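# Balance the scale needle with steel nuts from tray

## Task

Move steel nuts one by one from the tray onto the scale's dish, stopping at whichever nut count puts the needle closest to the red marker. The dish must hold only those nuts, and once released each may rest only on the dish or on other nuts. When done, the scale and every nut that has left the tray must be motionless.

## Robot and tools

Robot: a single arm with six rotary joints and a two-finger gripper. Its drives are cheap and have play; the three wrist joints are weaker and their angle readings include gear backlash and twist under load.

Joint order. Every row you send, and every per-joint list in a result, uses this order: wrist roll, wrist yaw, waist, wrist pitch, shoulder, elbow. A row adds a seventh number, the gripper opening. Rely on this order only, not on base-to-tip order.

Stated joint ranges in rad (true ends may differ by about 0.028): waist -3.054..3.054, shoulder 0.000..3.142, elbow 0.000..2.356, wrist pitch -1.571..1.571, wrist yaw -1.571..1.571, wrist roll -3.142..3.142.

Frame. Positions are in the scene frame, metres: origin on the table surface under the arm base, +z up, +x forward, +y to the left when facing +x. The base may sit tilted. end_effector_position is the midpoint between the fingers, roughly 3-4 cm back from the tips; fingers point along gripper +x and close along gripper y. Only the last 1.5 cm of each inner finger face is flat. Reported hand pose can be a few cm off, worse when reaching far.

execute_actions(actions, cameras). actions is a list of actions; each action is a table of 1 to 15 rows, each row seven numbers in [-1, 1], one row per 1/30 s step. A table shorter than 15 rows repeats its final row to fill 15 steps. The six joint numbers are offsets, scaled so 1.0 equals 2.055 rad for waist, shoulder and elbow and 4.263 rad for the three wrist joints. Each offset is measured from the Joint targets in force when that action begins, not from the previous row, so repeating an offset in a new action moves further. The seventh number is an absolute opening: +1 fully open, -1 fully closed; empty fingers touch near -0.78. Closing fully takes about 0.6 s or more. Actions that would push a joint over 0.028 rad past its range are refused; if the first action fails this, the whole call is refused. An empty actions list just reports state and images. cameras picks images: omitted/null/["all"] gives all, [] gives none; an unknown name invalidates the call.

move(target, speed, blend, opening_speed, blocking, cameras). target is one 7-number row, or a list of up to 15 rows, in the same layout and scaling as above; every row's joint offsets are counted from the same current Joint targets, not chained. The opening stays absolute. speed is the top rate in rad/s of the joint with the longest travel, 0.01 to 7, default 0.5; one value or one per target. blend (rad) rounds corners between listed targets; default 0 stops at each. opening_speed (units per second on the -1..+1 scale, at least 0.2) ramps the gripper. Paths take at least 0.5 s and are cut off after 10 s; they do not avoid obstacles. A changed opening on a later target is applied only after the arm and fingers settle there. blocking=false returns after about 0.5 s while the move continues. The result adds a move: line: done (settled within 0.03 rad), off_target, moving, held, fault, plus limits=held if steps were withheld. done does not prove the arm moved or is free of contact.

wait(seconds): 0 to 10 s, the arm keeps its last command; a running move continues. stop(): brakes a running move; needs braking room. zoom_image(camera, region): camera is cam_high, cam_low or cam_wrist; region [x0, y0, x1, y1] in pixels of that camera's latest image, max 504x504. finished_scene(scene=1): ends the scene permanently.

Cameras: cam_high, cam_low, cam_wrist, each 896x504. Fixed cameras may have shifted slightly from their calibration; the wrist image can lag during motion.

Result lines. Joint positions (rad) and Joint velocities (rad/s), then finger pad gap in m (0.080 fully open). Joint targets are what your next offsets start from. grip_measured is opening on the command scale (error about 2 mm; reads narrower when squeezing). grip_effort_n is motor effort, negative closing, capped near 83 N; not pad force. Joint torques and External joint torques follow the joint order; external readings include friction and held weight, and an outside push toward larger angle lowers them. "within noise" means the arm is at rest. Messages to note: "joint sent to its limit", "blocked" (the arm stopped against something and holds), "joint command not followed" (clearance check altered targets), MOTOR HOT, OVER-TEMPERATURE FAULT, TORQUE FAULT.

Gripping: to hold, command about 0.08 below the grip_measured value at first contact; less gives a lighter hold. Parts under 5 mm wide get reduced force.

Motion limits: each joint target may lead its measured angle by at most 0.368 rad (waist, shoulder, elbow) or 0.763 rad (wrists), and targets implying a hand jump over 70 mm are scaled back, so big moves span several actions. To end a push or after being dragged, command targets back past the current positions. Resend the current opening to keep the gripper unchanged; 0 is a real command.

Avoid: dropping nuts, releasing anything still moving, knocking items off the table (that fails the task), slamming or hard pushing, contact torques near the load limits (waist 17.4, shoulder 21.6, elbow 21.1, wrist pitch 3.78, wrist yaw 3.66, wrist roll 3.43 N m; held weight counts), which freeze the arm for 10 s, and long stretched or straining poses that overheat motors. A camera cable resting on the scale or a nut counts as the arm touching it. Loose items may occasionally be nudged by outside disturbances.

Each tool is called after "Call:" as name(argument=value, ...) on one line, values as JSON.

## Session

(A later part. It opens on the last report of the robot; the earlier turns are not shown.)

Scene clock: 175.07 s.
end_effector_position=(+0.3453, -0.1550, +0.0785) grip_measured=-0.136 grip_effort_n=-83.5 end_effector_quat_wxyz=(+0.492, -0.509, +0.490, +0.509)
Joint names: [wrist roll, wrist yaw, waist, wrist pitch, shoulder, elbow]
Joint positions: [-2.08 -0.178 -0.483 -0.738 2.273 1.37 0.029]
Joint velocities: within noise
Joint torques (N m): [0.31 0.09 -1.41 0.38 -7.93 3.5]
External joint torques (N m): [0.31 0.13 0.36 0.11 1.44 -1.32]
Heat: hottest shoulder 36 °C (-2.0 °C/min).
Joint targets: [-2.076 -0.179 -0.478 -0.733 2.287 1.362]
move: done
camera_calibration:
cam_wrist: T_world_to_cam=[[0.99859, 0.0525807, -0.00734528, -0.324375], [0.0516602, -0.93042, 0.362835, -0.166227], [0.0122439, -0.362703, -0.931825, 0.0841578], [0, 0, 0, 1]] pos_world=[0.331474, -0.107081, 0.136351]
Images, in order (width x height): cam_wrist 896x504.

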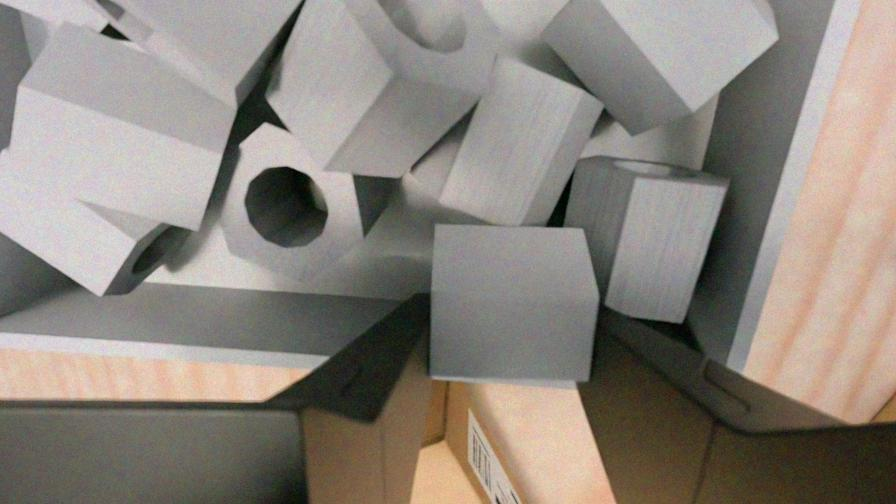

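Call:
move(target=[[0, 0, -0.02068, -0.05761, -0.07032, 0.06895, -0.16], [0.49754, -0.00274, 0.2435, -0.04166, -0.3237, -0.17708, -0.16]], speed=[0.3, 0.9], blend=[0.04, 0], cameras=["cam_wrist", "cam_high"])

Scene clock: 183.33 s.
end_effector_position=(+0.2758, +0.0459, +0.1651) grip_measured=-0.136 grip_effort_n=-83.5 end_effector_quat_wxyz=(+0.708, -0.005, +0.706, -0.001)
Joint names: [wrist roll, wrist yaw, waist, wrist pitch, shoulder, elbow]
Joint positions: [0.032 -0.18 0.019 -0.917 1.633 1.007 0.029]
Joint velocities: within noise
Joint torques (N m): [0.4 -0.26 -0.97 0.7 -7.65 3.9]
External joint torques (N m): [0.4 -0.27 0.31 0.35 -1.62 -1.43]
Heat: hottest shoulder 37 °C (-1.0 °C/min).
Joint targets: [0.045 -0.191 0.022 -0.911 1.621 0.998]
move: done
camera_calibration:
cam_wrist: T_world_to_cam=[[0.0216846, -0.999764, -0.00121281, 0.0518393], [-0.932287, -0.0206592, 0.361128, 0.22275], [-0.361068, -0.00670025, -0.932515, 0.32538], [0, 0, 0, 1]] pos_world=[0.324028, 0.0586091, 0.223043]
Images, in order (width x height): cam_high 896x504, cam_wrist 896x504.

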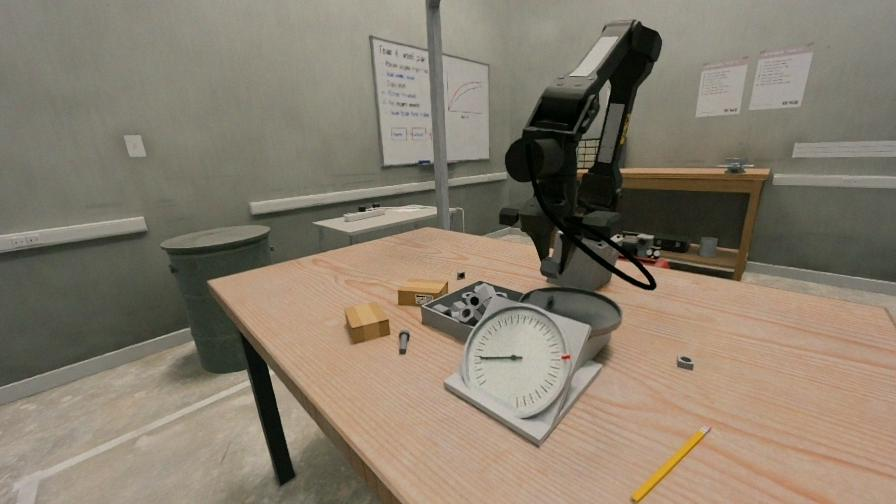

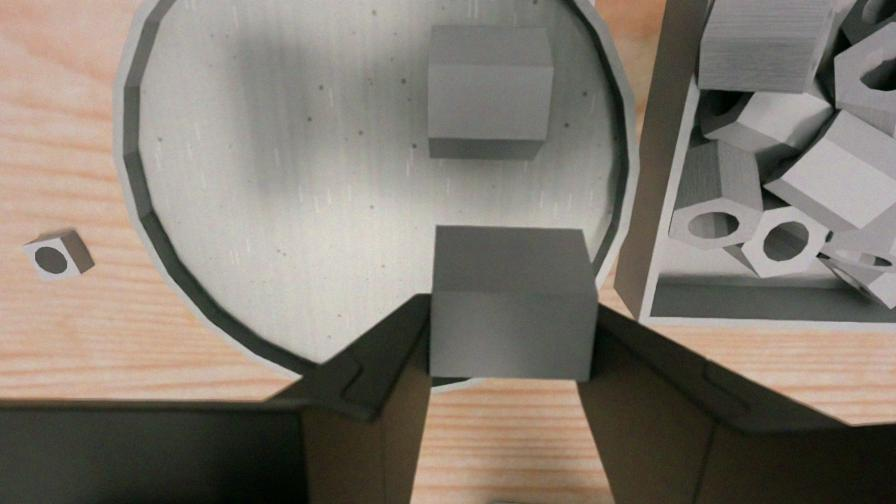

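Call:
move(target=[[0.0067, 0, 0.01367, 0.04119, 0.0507, -0.04535, -0.16], [0.0076, 0, 0.01562, 0.04729, 0.05732, -0.05105, -0.16]], speed=[0.2, 0.06], cameras=["cam_wrist", "cam_high"])

Call:
zoom_image(camera="cam_high", region=[455, 275, 635, 425])

Scene clock: 186.67 s.
end_effector_position=(+0.2746, +0.0455, +0.1163) grip_measured=-0.136 grip_effort_n=-83.5 end_effector_quat_wxyz=(+0.705, -0.004, +0.709, -0.001)
Joint names: [wrist roll, wrist yaw, waist, wrist pitch, shoulder, elbow]
Joint positions: [0.064 -0.18 0.051 -0.718 1.731 0.902 0.029]
Joint velocities: within noise
Joint torques (N m): [0.4 -0.26 -0.97 0.75 -5.38 3.47]
External joint torques (N m): [0.4 -0.27 0.36 0.42 0.83 -1.27]
Heat: hottest shoulder 37 °C (-2.0 °C/min).
Joint targets: [0.078 -0.191 0.054 -0.709 1.740 0.893]
move: done
camera_calibration:
cam_wrist: T_world_to_cam=[[0.0198531, -0.999802, -0.00165971, 0.0518742], [-0.92896, -0.0190601, 0.369688, 0.237197], [-0.369646, -0.00579764, -0.929154, 0.281306], [0, 0, 0, 1]] pos_world=[0.323301, 0.0580158, 0.173774]
Images, in order (width x height): cam_high 896x504, cam_wrist 896x504.

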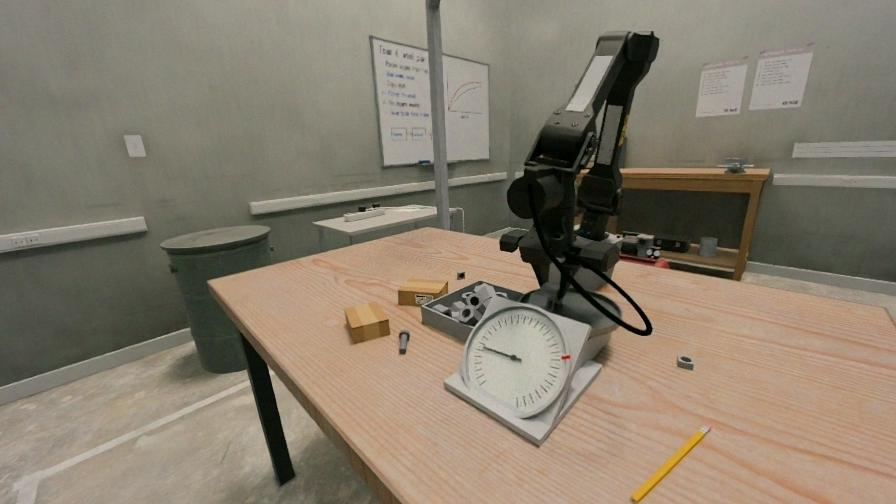

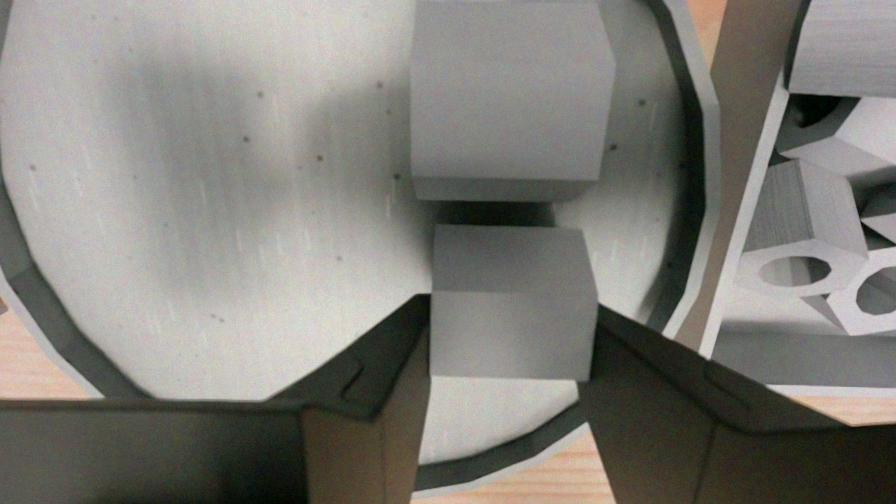

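Scaled by 2.800.

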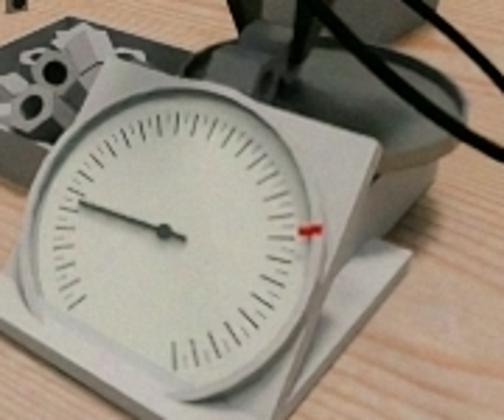

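Call:
move(target=[0, 0, 0, 0, 0, 0, 0.18], speed=0.1, opening_speed=0.6, cameras=["cam_wrist"])

Scene clock: 188.03 s.
end_effector_position=(+0.2747, +0.0456, +0.1162) grip_measured=+0.177 grip_effort_n=13.3 end_effector_quat_wxyz=(+0.705, -0.004, +0.709, -0.001)
Joint names: [wrist roll, wrist yaw, waist, wrist pitch, shoulder, elbow]
Joint positions: [0.064 -0.18 0.051 -0.716 1.731 0.901 0.043]
Joint velocities: within noise
Joint torques (N m): [0.39 -0.26 -0.97 0.67 -5.38 3.48]
External joint torques (N m): [0.39 -0.27 0.32 0.32 0.86 -1.3]
Heat: hottest shoulder 37 °C (-2.0 °C/min).
Joint targets: [0.078 -0.191 0.054 -0.709 1.739 0.893]
move: done
camera_calibration:
cam_wrist: T_world_to_cam=[[0.0204492, -0.999789, -0.00176562, 0.0518952], [-0.929345, -0.0196595, 0.368688, 0.237668], [-0.368645, -0.00589848, -0.929552, 0.281], [0, 0, 0, 1]] pos_world=[0.323404, 0.0582142, 0.17367]
Images, in order (width x height): cam_wrist 896x504.

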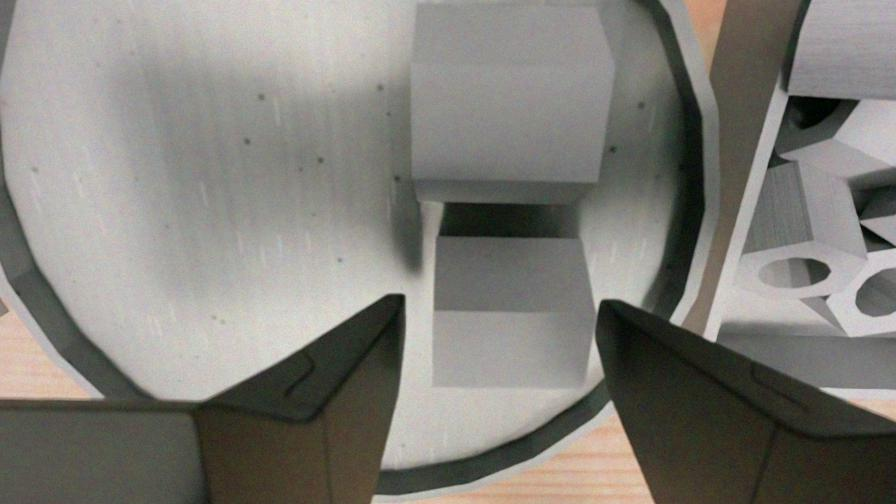

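Call:
move(target=[[0, 0, -0.01022, -0.02219, -0.03445, 0.03314, 0.18], [0, 0, -0.02336, -0.06183, -0.07022, 0.07655, 0.18], [-0.11485, 0.0018, -0.23482, -0.0944, 0.10389, 0.26257, 1.0]], speed=[0.12, 0.4, 0.7], blend=[0.02, 0.05, 0], cameras=["cam_wrist", "cam_high"])

Call:
zoom_image(camera="cam_high", region=[465, 305, 525, 390])

Call:
zoom_image(camera="cam_wrist", region=[310, 0, 500, 190])

Call:
zoom_image(camera="cam_wrist", region=[460, 0, 660, 200])

Call:
zoom_image(camera="cam_wrist", region=[330, 180, 600, 380])

Scene clock: 193.00 s.
end_effector_position=(+0.3281, -0.1002, +0.2011) grip_measured=+0.997 grip_effort_n=13.7 end_effector_quat_wxyz=(+0.708, +0.005, +0.706, -0.004)
Joint names: [wrist roll, wrist yaw, waist, wrist pitch, shoulder, elbow]
Joint positions: [-0.407 -0.182 -0.429 -1.112 1.94 1.422 0.08]
Joint velocities: within noise
Joint torques (N m): [-0.34 0.04 -1.47 0.18 -6.82 6.12]
External joint torques (N m): [-0.33 0.06 0.17 -0.17 1.13 0.49]
Heat: hottest shoulder 36 °C (-2.0 °C/min).
Joint targets: [-0.412 -0.183 -0.429 -1.111 1.953 1.432]
move: done
camera_calibration:
cam_wrist: T_world_to_cam=[[0.00399279, -0.999938, -0.0103731, -0.0877182], [-0.931944, -0.00748202, 0.362526, 0.256452], [-0.362581, 0.00821962, -0.931916, 0.378608], [0, 0, 0, 1]] pos_world=[0.376625, -0.0889061, 0.25895]
Images, in order (width x height): cam_high 896x504, cam_wrist 896x504.

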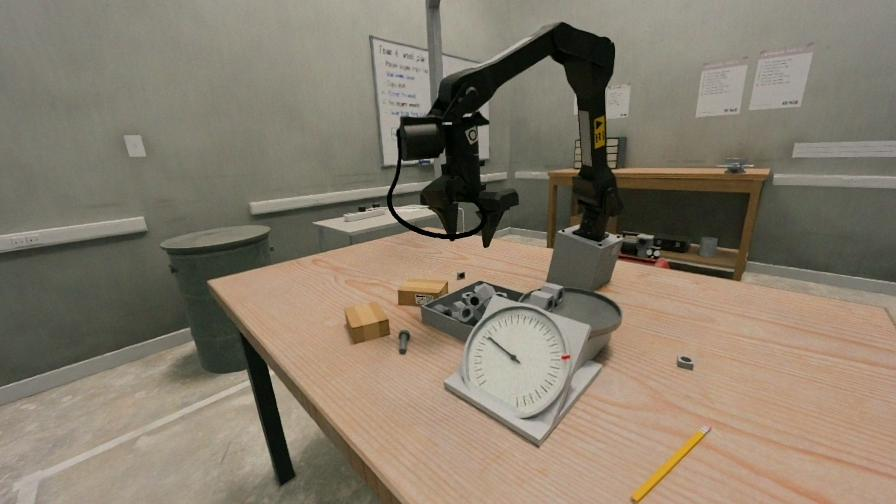

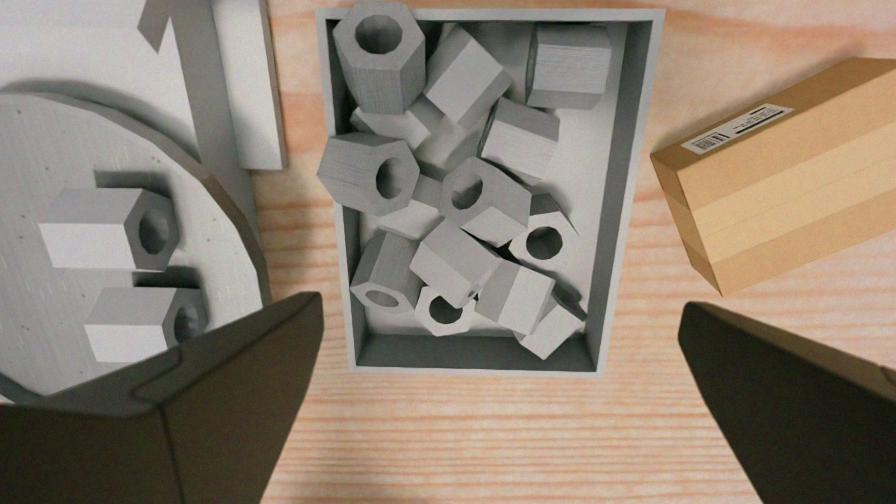

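Scaled by 5.929.

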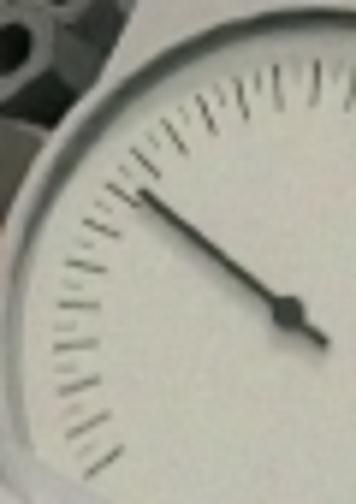

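Scaled by 2.653.

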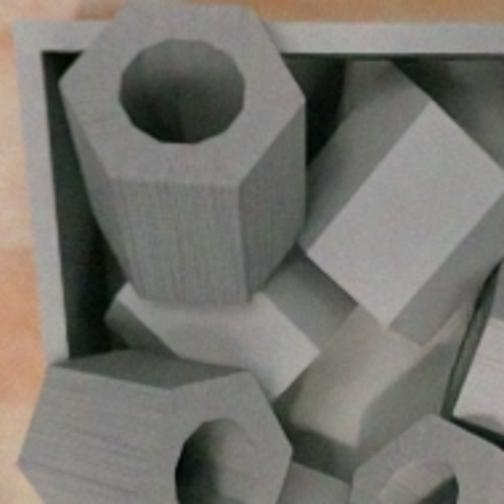

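Scaled by 2.520.

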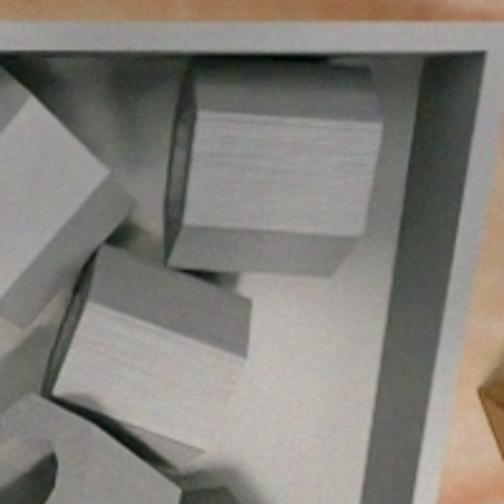

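Scaled by 1.867.

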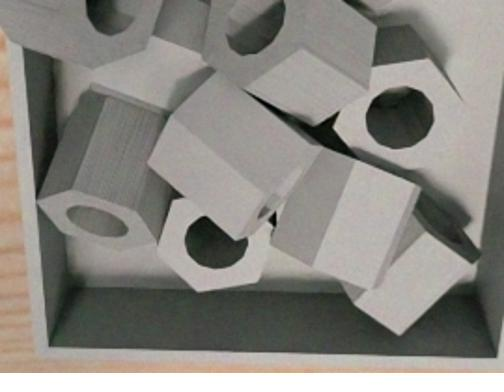

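Call:
move(target=[0.01572, -0.0003, 0.00806, 0.06213, 0.1871, 0.06112, 0.2], speed=0.4, cameras=["cam_wrist"])

Call:
zoom_image(camera="cam_wrist", region=[340, 180, 660, 420])

Scene clock: 200.57 s.
end_effector_position=(+0.3831, -0.1401, +0.0926) grip_measured=+0.202 grip_effort_n=-14.2 end_effector_quat_wxyz=(+0.707, +0.017, +0.707, -0.017)
Joint names: [wrist roll, wrist yaw, waist, wrist pitch, shoulder, elbow]
Joint positions: [-0.358 -0.182 -0.416 -0.853 2.325 1.549 0.044]
Joint velocities: within noise
Joint torques (N m): [0.37 -0.01 -1.66 0.63 -9.01 5.56]
External joint torques (N m): [0.37 0.02 0.26 0.3 1.08 0.42]
Heat: hottest shoulder 36 °C (-1.0 °C/min).
Joint targets: [-0.345 -0.184 -0.412 -0.847 2.337 1.558]
move: done
camera_calibration:
cam_wrist: T_world_to_cam=[[-0.0312259, -0.999463, -0.00990858, -0.115441], [-0.931384, 0.0254987, 0.363145, 0.351079], [-0.362698, 0.0205682, -0.93168, 0.299554], [0, 0, 0, 1]] pos_world=[0.432032, -0.130492, 0.150452]
Images, in order (width x height): cam_wrist 896x504.

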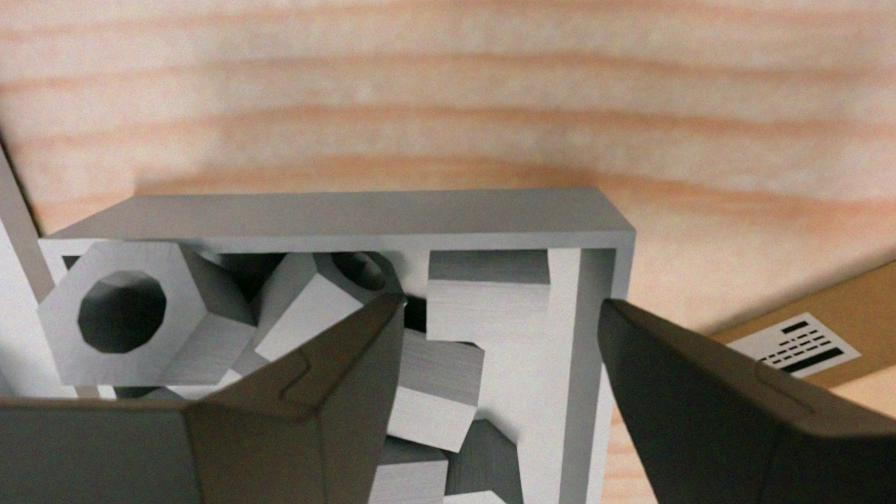

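Scaled by 1.575.

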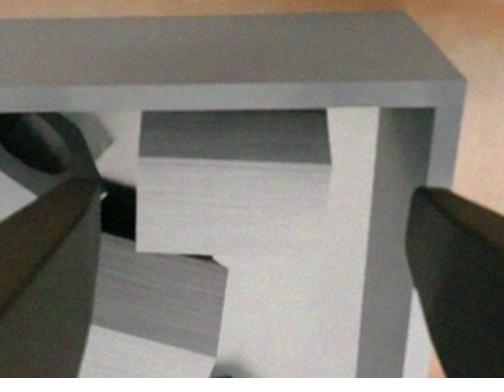

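Call:
move(target=[[0, 0, 0, 0.01126, -0.01937, -0.03985, 0.15], [0, 0, 0.00365, 0.0258, 0.01275, -0.05012, 0.15]], speed=[0.15, 0.1], cameras=["cam_wrist"])

Call:
zoom_image(camera="cam_wrist", region=[340, 180, 660, 420])

Scene clock: 212.03 s.
end_effector_position=(+0.3744, -0.1381, +0.0672) grip_measured=+0.152 grip_effort_n=-10.9 end_effector_quat_wxyz=(+0.708, +0.014, +0.706, -0.014)
Joint names: [wrist roll, wrist yaw, waist, wrist pitch, shoulder, elbow]
Joint positions: [-0.358 -0.182 -0.408 -0.748 2.343 1.466 0.042]
Joint velocities: within noise
Joint torques (N m): [0.36 -0.01 -1.62 1.05 -7.84 3.28]
External joint torques (N m): [0.36 0.02 0.34 0.71 2.13 -1.62]
Heat: hottest shoulder 36 °C (-1.0 °C/min).
Joint targets: [-0.345 -0.184 -0.405 -0.737 2.363 1.455]
move: done
camera_calibration:
cam_wrist: T_world_to_cam=[[-0.0232238, -0.99969, -0.00895871, -0.117031], [-0.931966, 0.0184057, 0.362078, 0.351482], [-0.361801, 0.016758, -0.932105, 0.271923], [0, 0, 0, 1]] pos_world=[0.423233, -0.128021, 0.125148]
Images, in order (width x height): cam_wrist 896x504.

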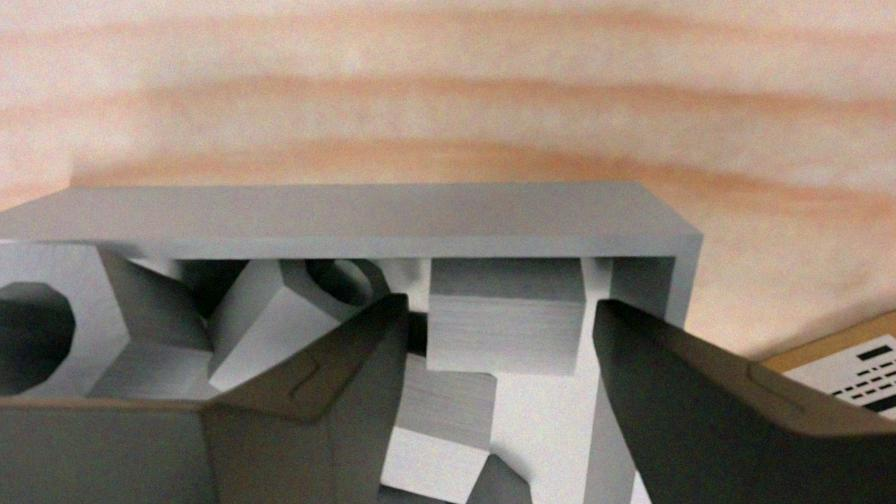

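Scaled by 1.575.

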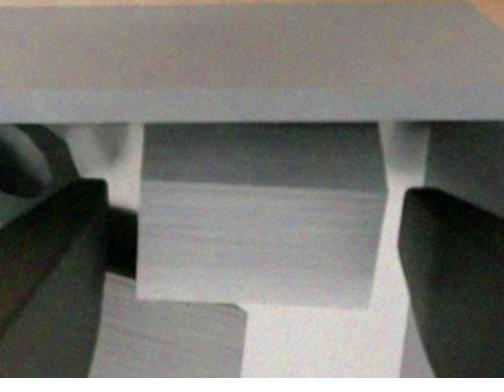

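Call:
move(target=[0, 0, 0, 0, 0, 0, -0.16], speed=0.1, opening_speed=0.5, cameras=["cam_wrist"])

Scene clock: 213.50 s.
end_effector_position=(+0.3741, -0.1377, +0.0644) grip_measured=-0.136 grip_effort_n=-83.5 end_effector_quat_wxyz=(+0.707, +0.014, +0.707, -0.013)
Joint names: [wrist roll, wrist yaw, waist, wrist pitch, shoulder, elbow]
Joint positions: [-0.358 -0.183 -0.407 -0.744 2.349 1.465 0.029]
Joint velocities: within noise
Joint torques (N m): [0.36 -0.01 -1.76 0.66 -8.58 3.44]
External joint torques (N m): [0.36 0.01 0.28 0.31 1.44 -1.49]
Heat: hottest shoulder 36 °C (-1.0 °C/min).
Joint targets: [-0.345 -0.184 -0.404 -0.737 2.364 1.455]
move: done
camera_calibration:
cam_wrist: T_world_to_cam=[[-0.0226458, -0.999677, -0.0114977, -0.116689], [-0.931124, 0.0169027, 0.364312, 0.351509], [-0.364, 0.018956, -0.931206, 0.270249], [0, 0, 0, 1]] pos_world=[0.423026, -0.127716, 0.122257]
Images, in order (width x height): cam_wrist 896x504.

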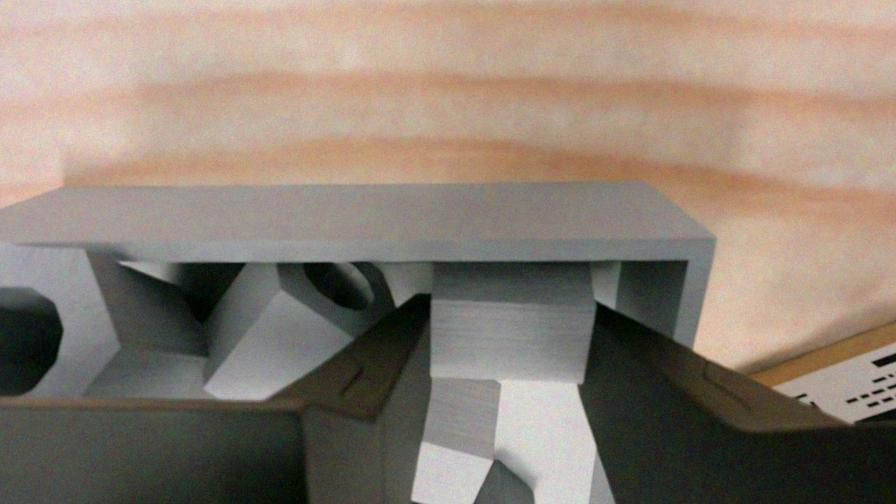

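Call:
move(target=[[0, 0, -0.02389, -0.07436, -0.08637, 0.08715, -0.16], [0.12479, -0.0007, 0.27601, -0.05864, -0.27377, -0.08521, -0.16]], speed=[0.3, 0.6], blend=[0.04, 0], cameras=["cam_wrist", "cam_high"])

Scene clock: 221.77 s.
end_effector_position=(+0.3277, +0.0987, +0.1715) grip_measured=-0.136 grip_effort_n=-83.5 end_effector_quat_wxyz=(+0.707, -0.004, +0.707, +0.004)
Joint names: [wrist roll, wrist yaw, waist, wrist pitch, shoulder, elbow]
Joint positions: [0.173 -0.182 0.164 -0.994 1.815 1.289 0.029]
Joint velocities: within noise
Joint torques (N m): [0.41 -0.07 -1.63 0.71 -9.61 4.02]
External joint torques (N m): [0.41 -0.08 -0.07 0.36 -1.81 -1.5]
Heat: hottest shoulder 37 °C (+0.0 °C/min).
Joint targets: [0.187 -0.187 0.163 -0.987 1.801 1.280]
move: done
camera_calibration:
cam_wrist: T_world_to_cam=[[0.0277662, -0.99958, -0.00825757, 0.102615], [-0.931048, -0.0288675, 0.363753, 0.269909], [-0.363839, -0.00241185, -0.931459, 0.350619], [0, 0, 0, 1]] pos_world=[0.376018, 0.11121, 0.229254]
Images, in order (width x height): cam_high 896x504, cam_wrist 896x504.

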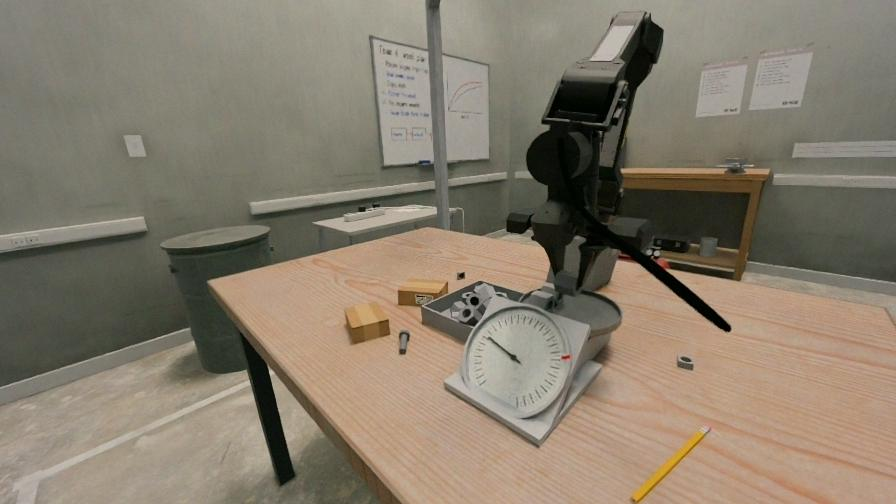

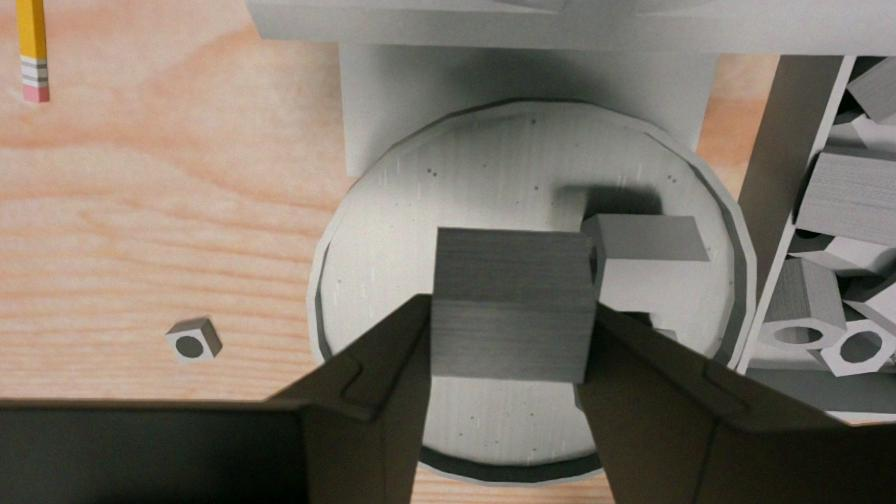

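Call:
move(target=[[0.00624, 0, 0.01275, 0.04304, 0.04881, -0.05124, -0.16], [0.00687, 0, 0.01406, 0.0475, 0.05299, -0.05562, -0.16]], speed=[0.2, 0.06], cameras=["cam_wrist", "cam_high"])

Call:
zoom_image(camera="cam_high", region=[455, 275, 635, 425])

Scene clock: 224.70 s.
end_effector_position=(+0.3272, +0.0969, +0.1189) grip_measured=-0.136 grip_effort_n=-83.5 end_effector_quat_wxyz=(+0.706, -0.002, +0.708, +0.002)
Joint names: [wrist roll, wrist yaw, waist, wrist pitch, shoulder, elbow]
Joint positions: [0.202 -0.182 0.187 -0.796 1.897 1.175 0.029]
Joint velocities: within noise
Joint torques (N m): [0.42 -0.07 -1.15 1.08 -6.51 3.55]
External joint torques (N m): [0.42 -0.08 0.4 0.74 1.35 -1.46]
Heat: hottest shoulder 37 °C (+1.0 °C/min).
Joint targets: [0.216 -0.187 0.192 -0.784 1.910 1.165]
move: done
camera_calibration:
cam_wrist: T_world_to_cam=[[0.0217293, -0.999724, -0.00887895, 0.102506], [-0.930141, -0.0234715, 0.366451, 0.287287], [-0.366558, 0.00029596, -0.930395, 0.302054], [0, 0, 0, 1]] pos_world=[0.37571, 0.109131, 0.176664]
Images, in order (width x height): cam_high 896x504, cam_wrist 896x504.

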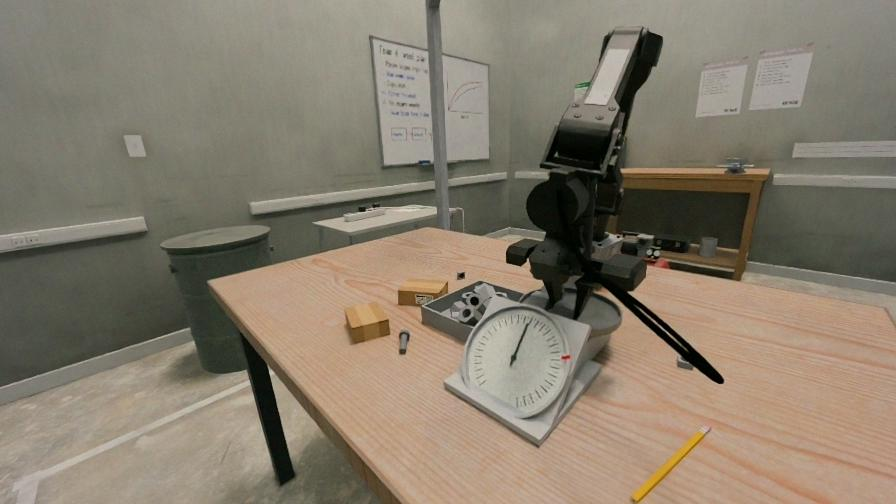

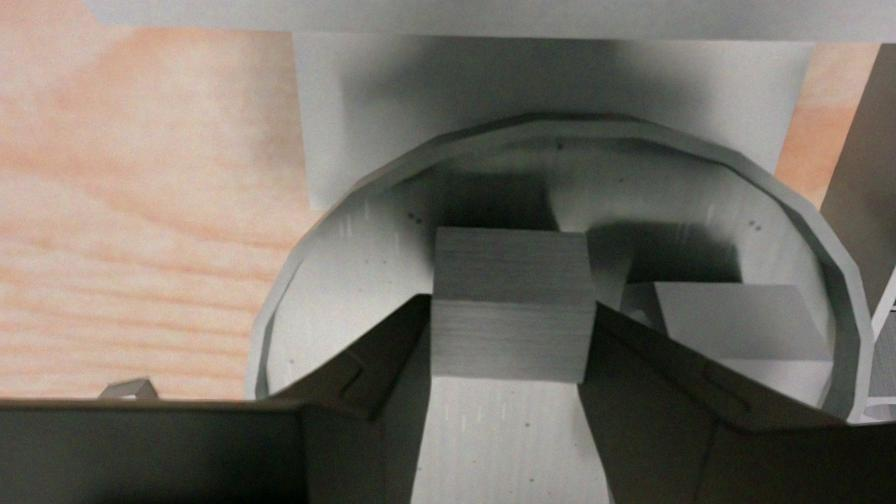

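Scaled by 2.800.

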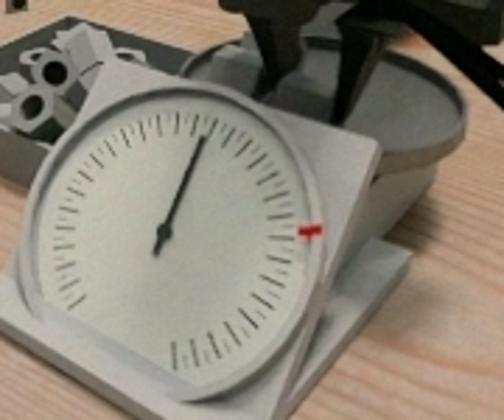

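Call:
move(target=[0, 0, 0, 0, 0, 0, 0.11], speed=0.1, opening_speed=0.6, cameras=["cam_wrist"])

Scene clock: 226.17 s.
end_effector_position=(+0.3282, +0.0971, +0.1185) grip_measured=+0.107 grip_effort_n=13.3 end_effector_quat_wxyz=(+0.708, -0.002, +0.706, +0.003)
Joint names: [wrist roll, wrist yaw, waist, wrist pitch, shoulder, elbow]
Joint positions: [0.202 -0.182 0.188 -0.79 1.898 1.174 0.04]
Joint velocities: within noise
Joint torques (N m): [0.39 -0.07 -1.18 0.61 -6.71 3.64]
External joint torques (N m): [0.39 -0.08 0.36 0.27 1.14 -1.34]
Heat: hottest shoulder 37 °C (+1.0 °C/min).
Joint targets: [0.216 -0.187 0.192 -0.784 1.910 1.166]
move: done
camera_calibration:
cam_wrist: T_world_to_cam=[[0.0229834, -0.999688, -0.00979223, 0.102469], [-0.931683, -0.0249699, 0.362414, 0.289621], [-0.362545, 0.000793739, -0.931966, 0.300771], [0, 0, 0, 1]] pos_world=[0.376523, 0.10943, 0.17635]
Images, in order (width x height): cam_wrist 896x504.

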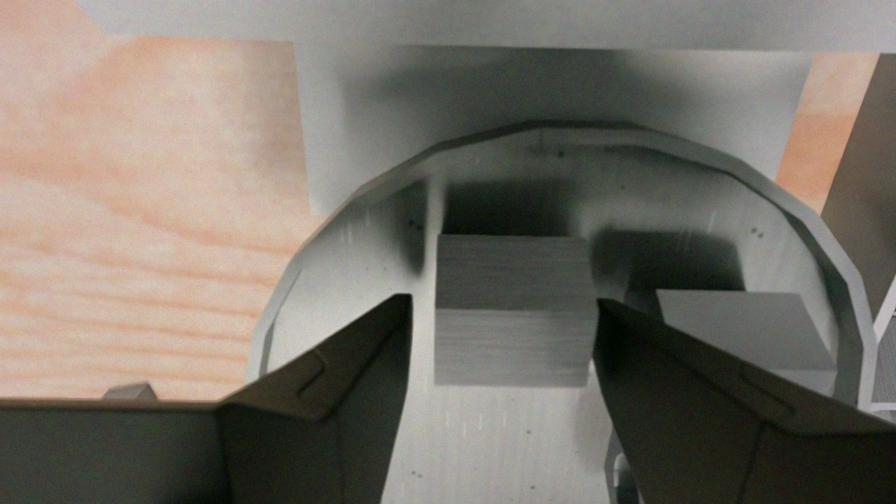

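Call:
move(target=[[0, 0, -0.00905, -0.02064, -0.03071, 0.03333, 0.11], [0, 0, -0.01878, -0.05266, -0.05732, 0.07178, 0.11], [-0.14738, 0.00098, -0.30178, -0.07679, 0.02092, 0.12982, 1.0]], speed=[0.12, 0.4, 0.7], blend=[0.02, 0.05, 0], cameras=["cam_wrist", "cam_high"])

Call:
zoom_image(camera="cam_high", region=[465, 300, 565, 410])

Call:
zoom_image(camera="cam_wrist", region=[310, 0, 500, 190])

Call:
zoom_image(camera="cam_wrist", region=[410, 50, 610, 250])

Call:
zoom_image(camera="cam_wrist", region=[340, 200, 600, 380])

Scene clock: 230.53 s.
end_effector_position=(+0.3281, -0.1002, +0.2011) grip_measured=+0.997 grip_effort_n=13.3 end_effector_quat_wxyz=(+0.708, +0.005, +0.706, -0.004)
Joint names: [wrist roll, wrist yaw, waist, wrist pitch, shoulder, elbow]
Joint positions: [-0.407 -0.182 -0.429 -1.112 1.94 1.422 0.08]
Joint velocities: within noise
Joint torques (N m): [-0.34 0.07 -1.6 0.18 -6.84 6.15]
External joint torques (N m): [-0.34 0.1 0.04 -0.17 1.24 0.46]
Heat: hottest shoulder 37 °C (+1.0 °C/min).
Joint targets: [-0.412 -0.183 -0.429 -1.111 1.953 1.432]
move: done
camera_calibration:
cam_wrist: T_world_to_cam=[[0.00399279, -0.999938, -0.0103731, -0.0877182], [-0.931944, -0.00748202, 0.362526, 0.256452], [-0.362581, 0.00821962, -0.931916, 0.378608], [0, 0, 0, 1]] pos_world=[0.376625, -0.0889061, 0.25895]
Images, in order (width x height): cam_high 896x504, cam_wrist 896x504.

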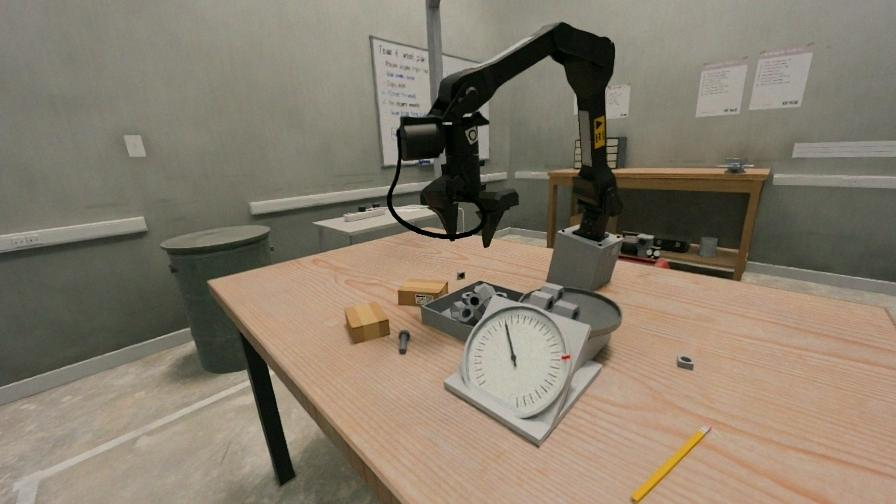

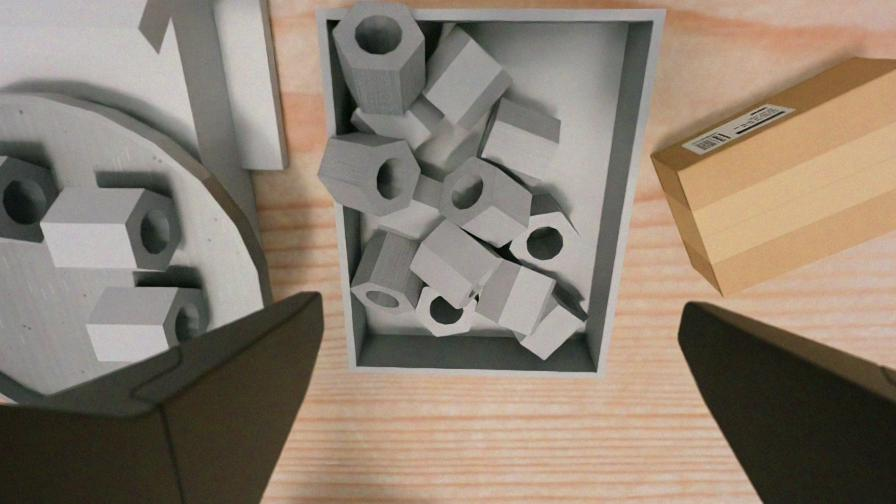

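Scaled by 4.582.

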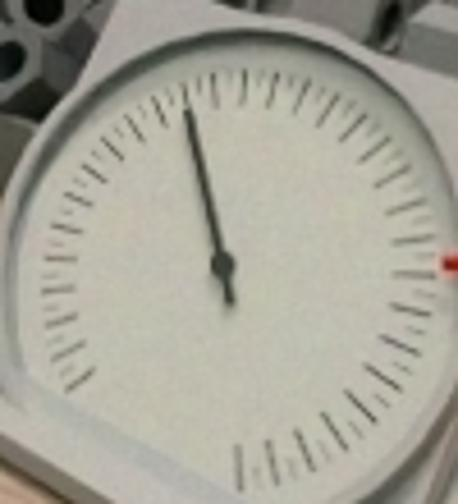

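Scaled by 2.653.

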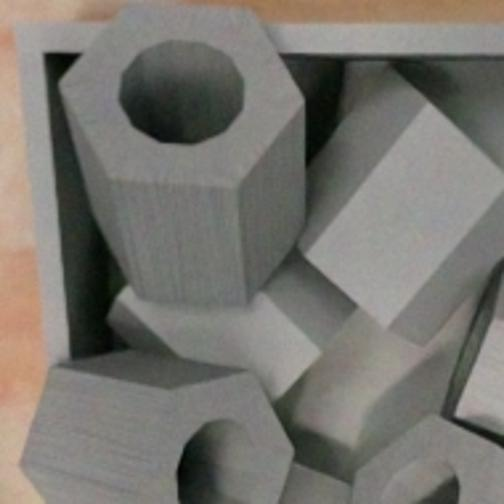

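Scaled by 2.520.

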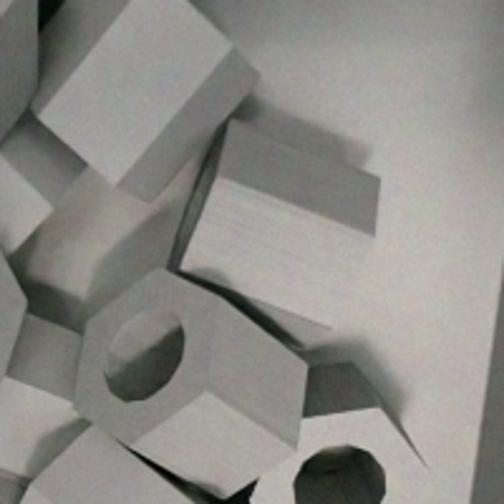

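Scaled by 1.938.

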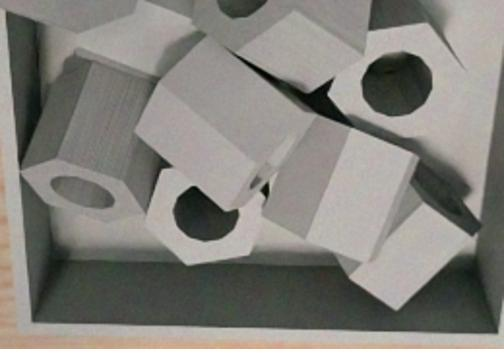

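Call:
move(target=[0.09078, -0.0003, 0.01098, 0.0884, 0.11674, -0.07289, 0.22], speed=0.4, cameras=["cam_wrist"])

Call:
zoom_image(camera="cam_wrist", region=[340, 180, 660, 420])

Scene clock: 237.90 s.
end_effector_position=(+0.3412, -0.1204, +0.0895) grip_measured=+0.222 grip_effort_n=-14.7 end_effector_quat_wxyz=(+0.694, +0.128, +0.697, -0.127)
Joint names: [wrist roll, wrist yaw, waist, wrist pitch, shoulder, elbow]
Joint positions: [-0.039 -0.182 -0.41 -0.742 2.182 1.291 0.045]
Joint velocities: within noise
Joint torques (N m): [0.4 0.04 -1.37 0.68 -7.99 3.46]
External joint torques (N m): [0.4 0.05 0.42 0.34 0.96 -1.43]
Heat: hottest shoulder 37 °C (+1.0 °C/min).
Joint targets: [-0.025 -0.184 -0.406 -0.735 2.193 1.283]
move: done
camera_calibration:
cam_wrist: T_world_to_cam=[[-0.338634, -0.940863, -0.0101778, 0.0148824], [-0.876141, 0.311358, 0.368013, 0.327808], [-0.343081, 0.133539, -0.929765, 0.287767], [0, 0, 0, 1]] pos_world=[0.390973, -0.126491, 0.147069]
Images, in order (width x height): cam_wrist 896x504.

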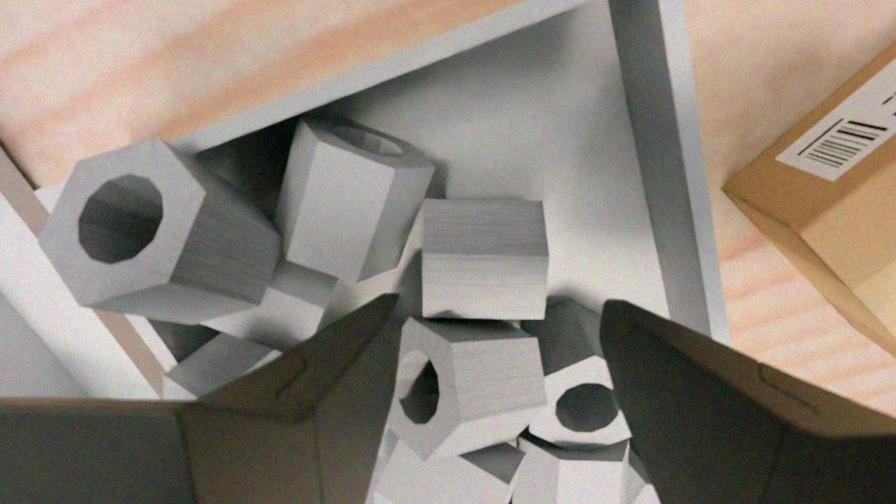

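Scaled by 1.575.

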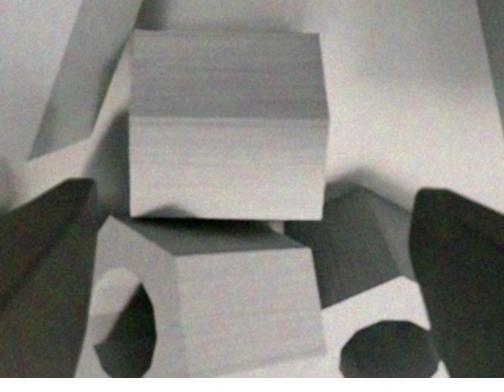

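Call:
move(target=[0.0047, 0, 0.0094, 0.0217, 0.02491, -0.01835, 0.18], speed=0.1, cameras=["cam_wrist"])

Call:
zoom_image(camera="cam_wrist", region=[340, 180, 660, 420])

Scene clock: 241.83 s.
end_effector_position=(+0.3407, -0.1183, +0.0649) grip_measured=+0.182 grip_effort_n=-12.8 end_effector_quat_wxyz=(+0.695, +0.128, +0.696, -0.128)
Joint names: [wrist roll, wrist yaw, waist, wrist pitch, shoulder, elbow]
Joint positions: [-0.019 -0.182 -0.393 -0.652 2.228 1.254 0.043]
Joint velocities: within noise
Joint torques (N m): [0.4 0.04 -1.15 0.89 -7.37 3.19]
External joint torques (N m): [0.4 0.05 0.62 0.57 1.58 -1.37]
Heat: hottest shoulder 37 °C (+0.0 °C/min).
Joint targets: [-0.005 -0.184 -0.387 -0.642 2.244 1.245]
move: done
camera_calibration:
cam_wrist: T_world_to_cam=[[-0.340307, -0.940272, -0.00897491, 0.0169543], [-0.876579, 0.313772, 0.364906, 0.336387], [-0.340295, 0.132047, -0.931001, 0.263432], [0, 0, 0, 1]] pos_world=[0.390284, -0.124393, 0.122658]
Images, in order (width x height): cam_wrist 896x504.

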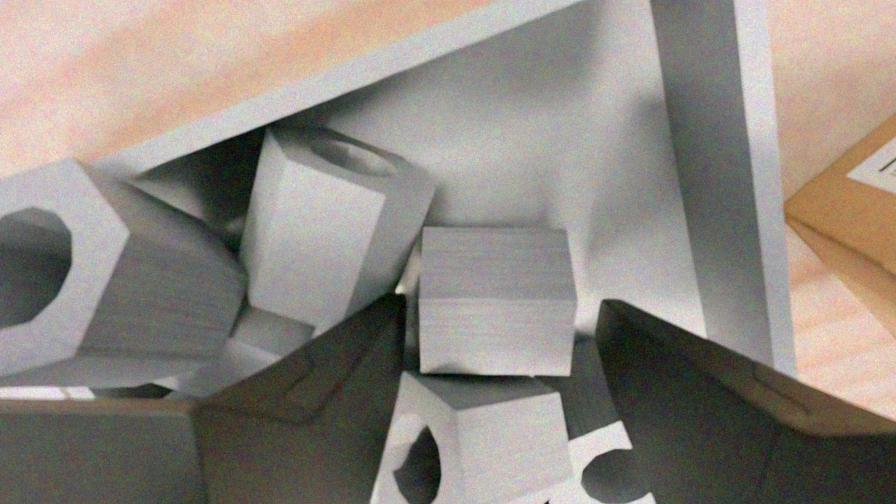

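Scaled by 1.575.

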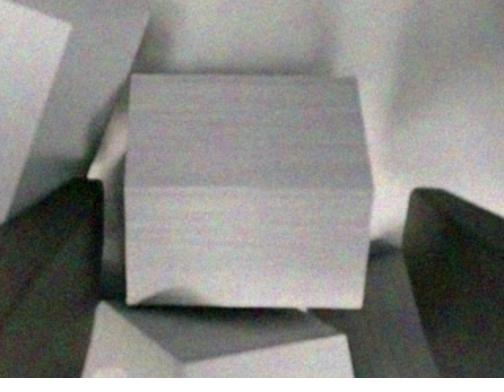

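Call:
move(target=[0, 0, 0, 0, 0, 0, -0.16], speed=0.1, opening_speed=0.5, cameras=["cam_wrist"])

Scene clock: 243.23 s.
end_effector_position=(+0.3423, -0.1162, +0.0643) grip_measured=-0.137 grip_effort_n=-83.5 end_effector_quat_wxyz=(+0.697, +0.128, +0.695, -0.125)
Joint names: [wrist roll, wrist yaw, waist, wrist pitch, shoulder, elbow]
Joint positions: [-0.017 -0.188 -0.388 -0.647 2.229 1.254 0.029]
Joint velocities: within noise
Joint torques (N m): [0.36 0.05 -1.66 0.49 -7.48 3.21]
External joint torques (N m): [0.36 0.06 0.14 0.12 1.54 -1.46]
Heat: hottest shoulder 37 °C (+0.0 °C/min).
Joint targets: [-0.005 -0.184 -0.387 -0.642 2.244 1.245]
move: done
camera_calibration:
cam_wrist: T_world_to_cam=[[-0.336507, -0.941565, -0.0147981, 0.0184711], [-0.879591, 0.308669, 0.361999, 0.338023], [-0.336278, 0.134832, -0.932061, 0.26215], [0, 0, 0, 1]] pos_world=[0.391693, -0.122292, 0.122249]
Images, in order (width x height): cam_wrist 896x504.

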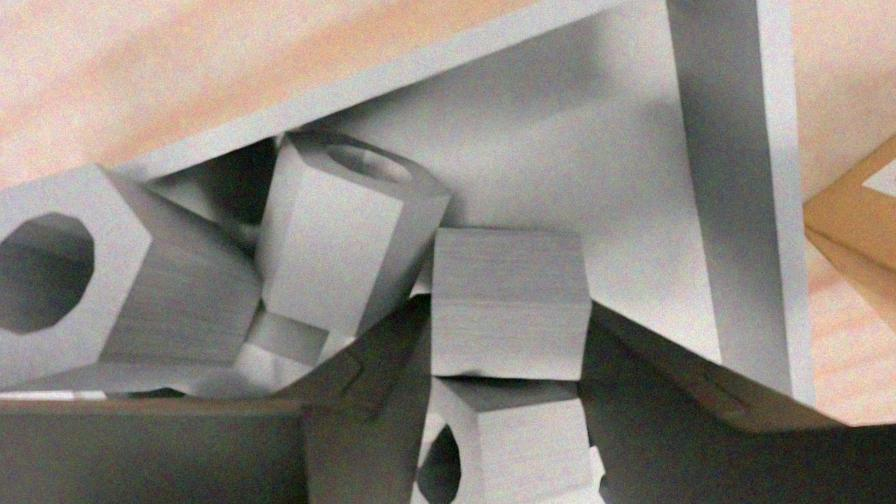

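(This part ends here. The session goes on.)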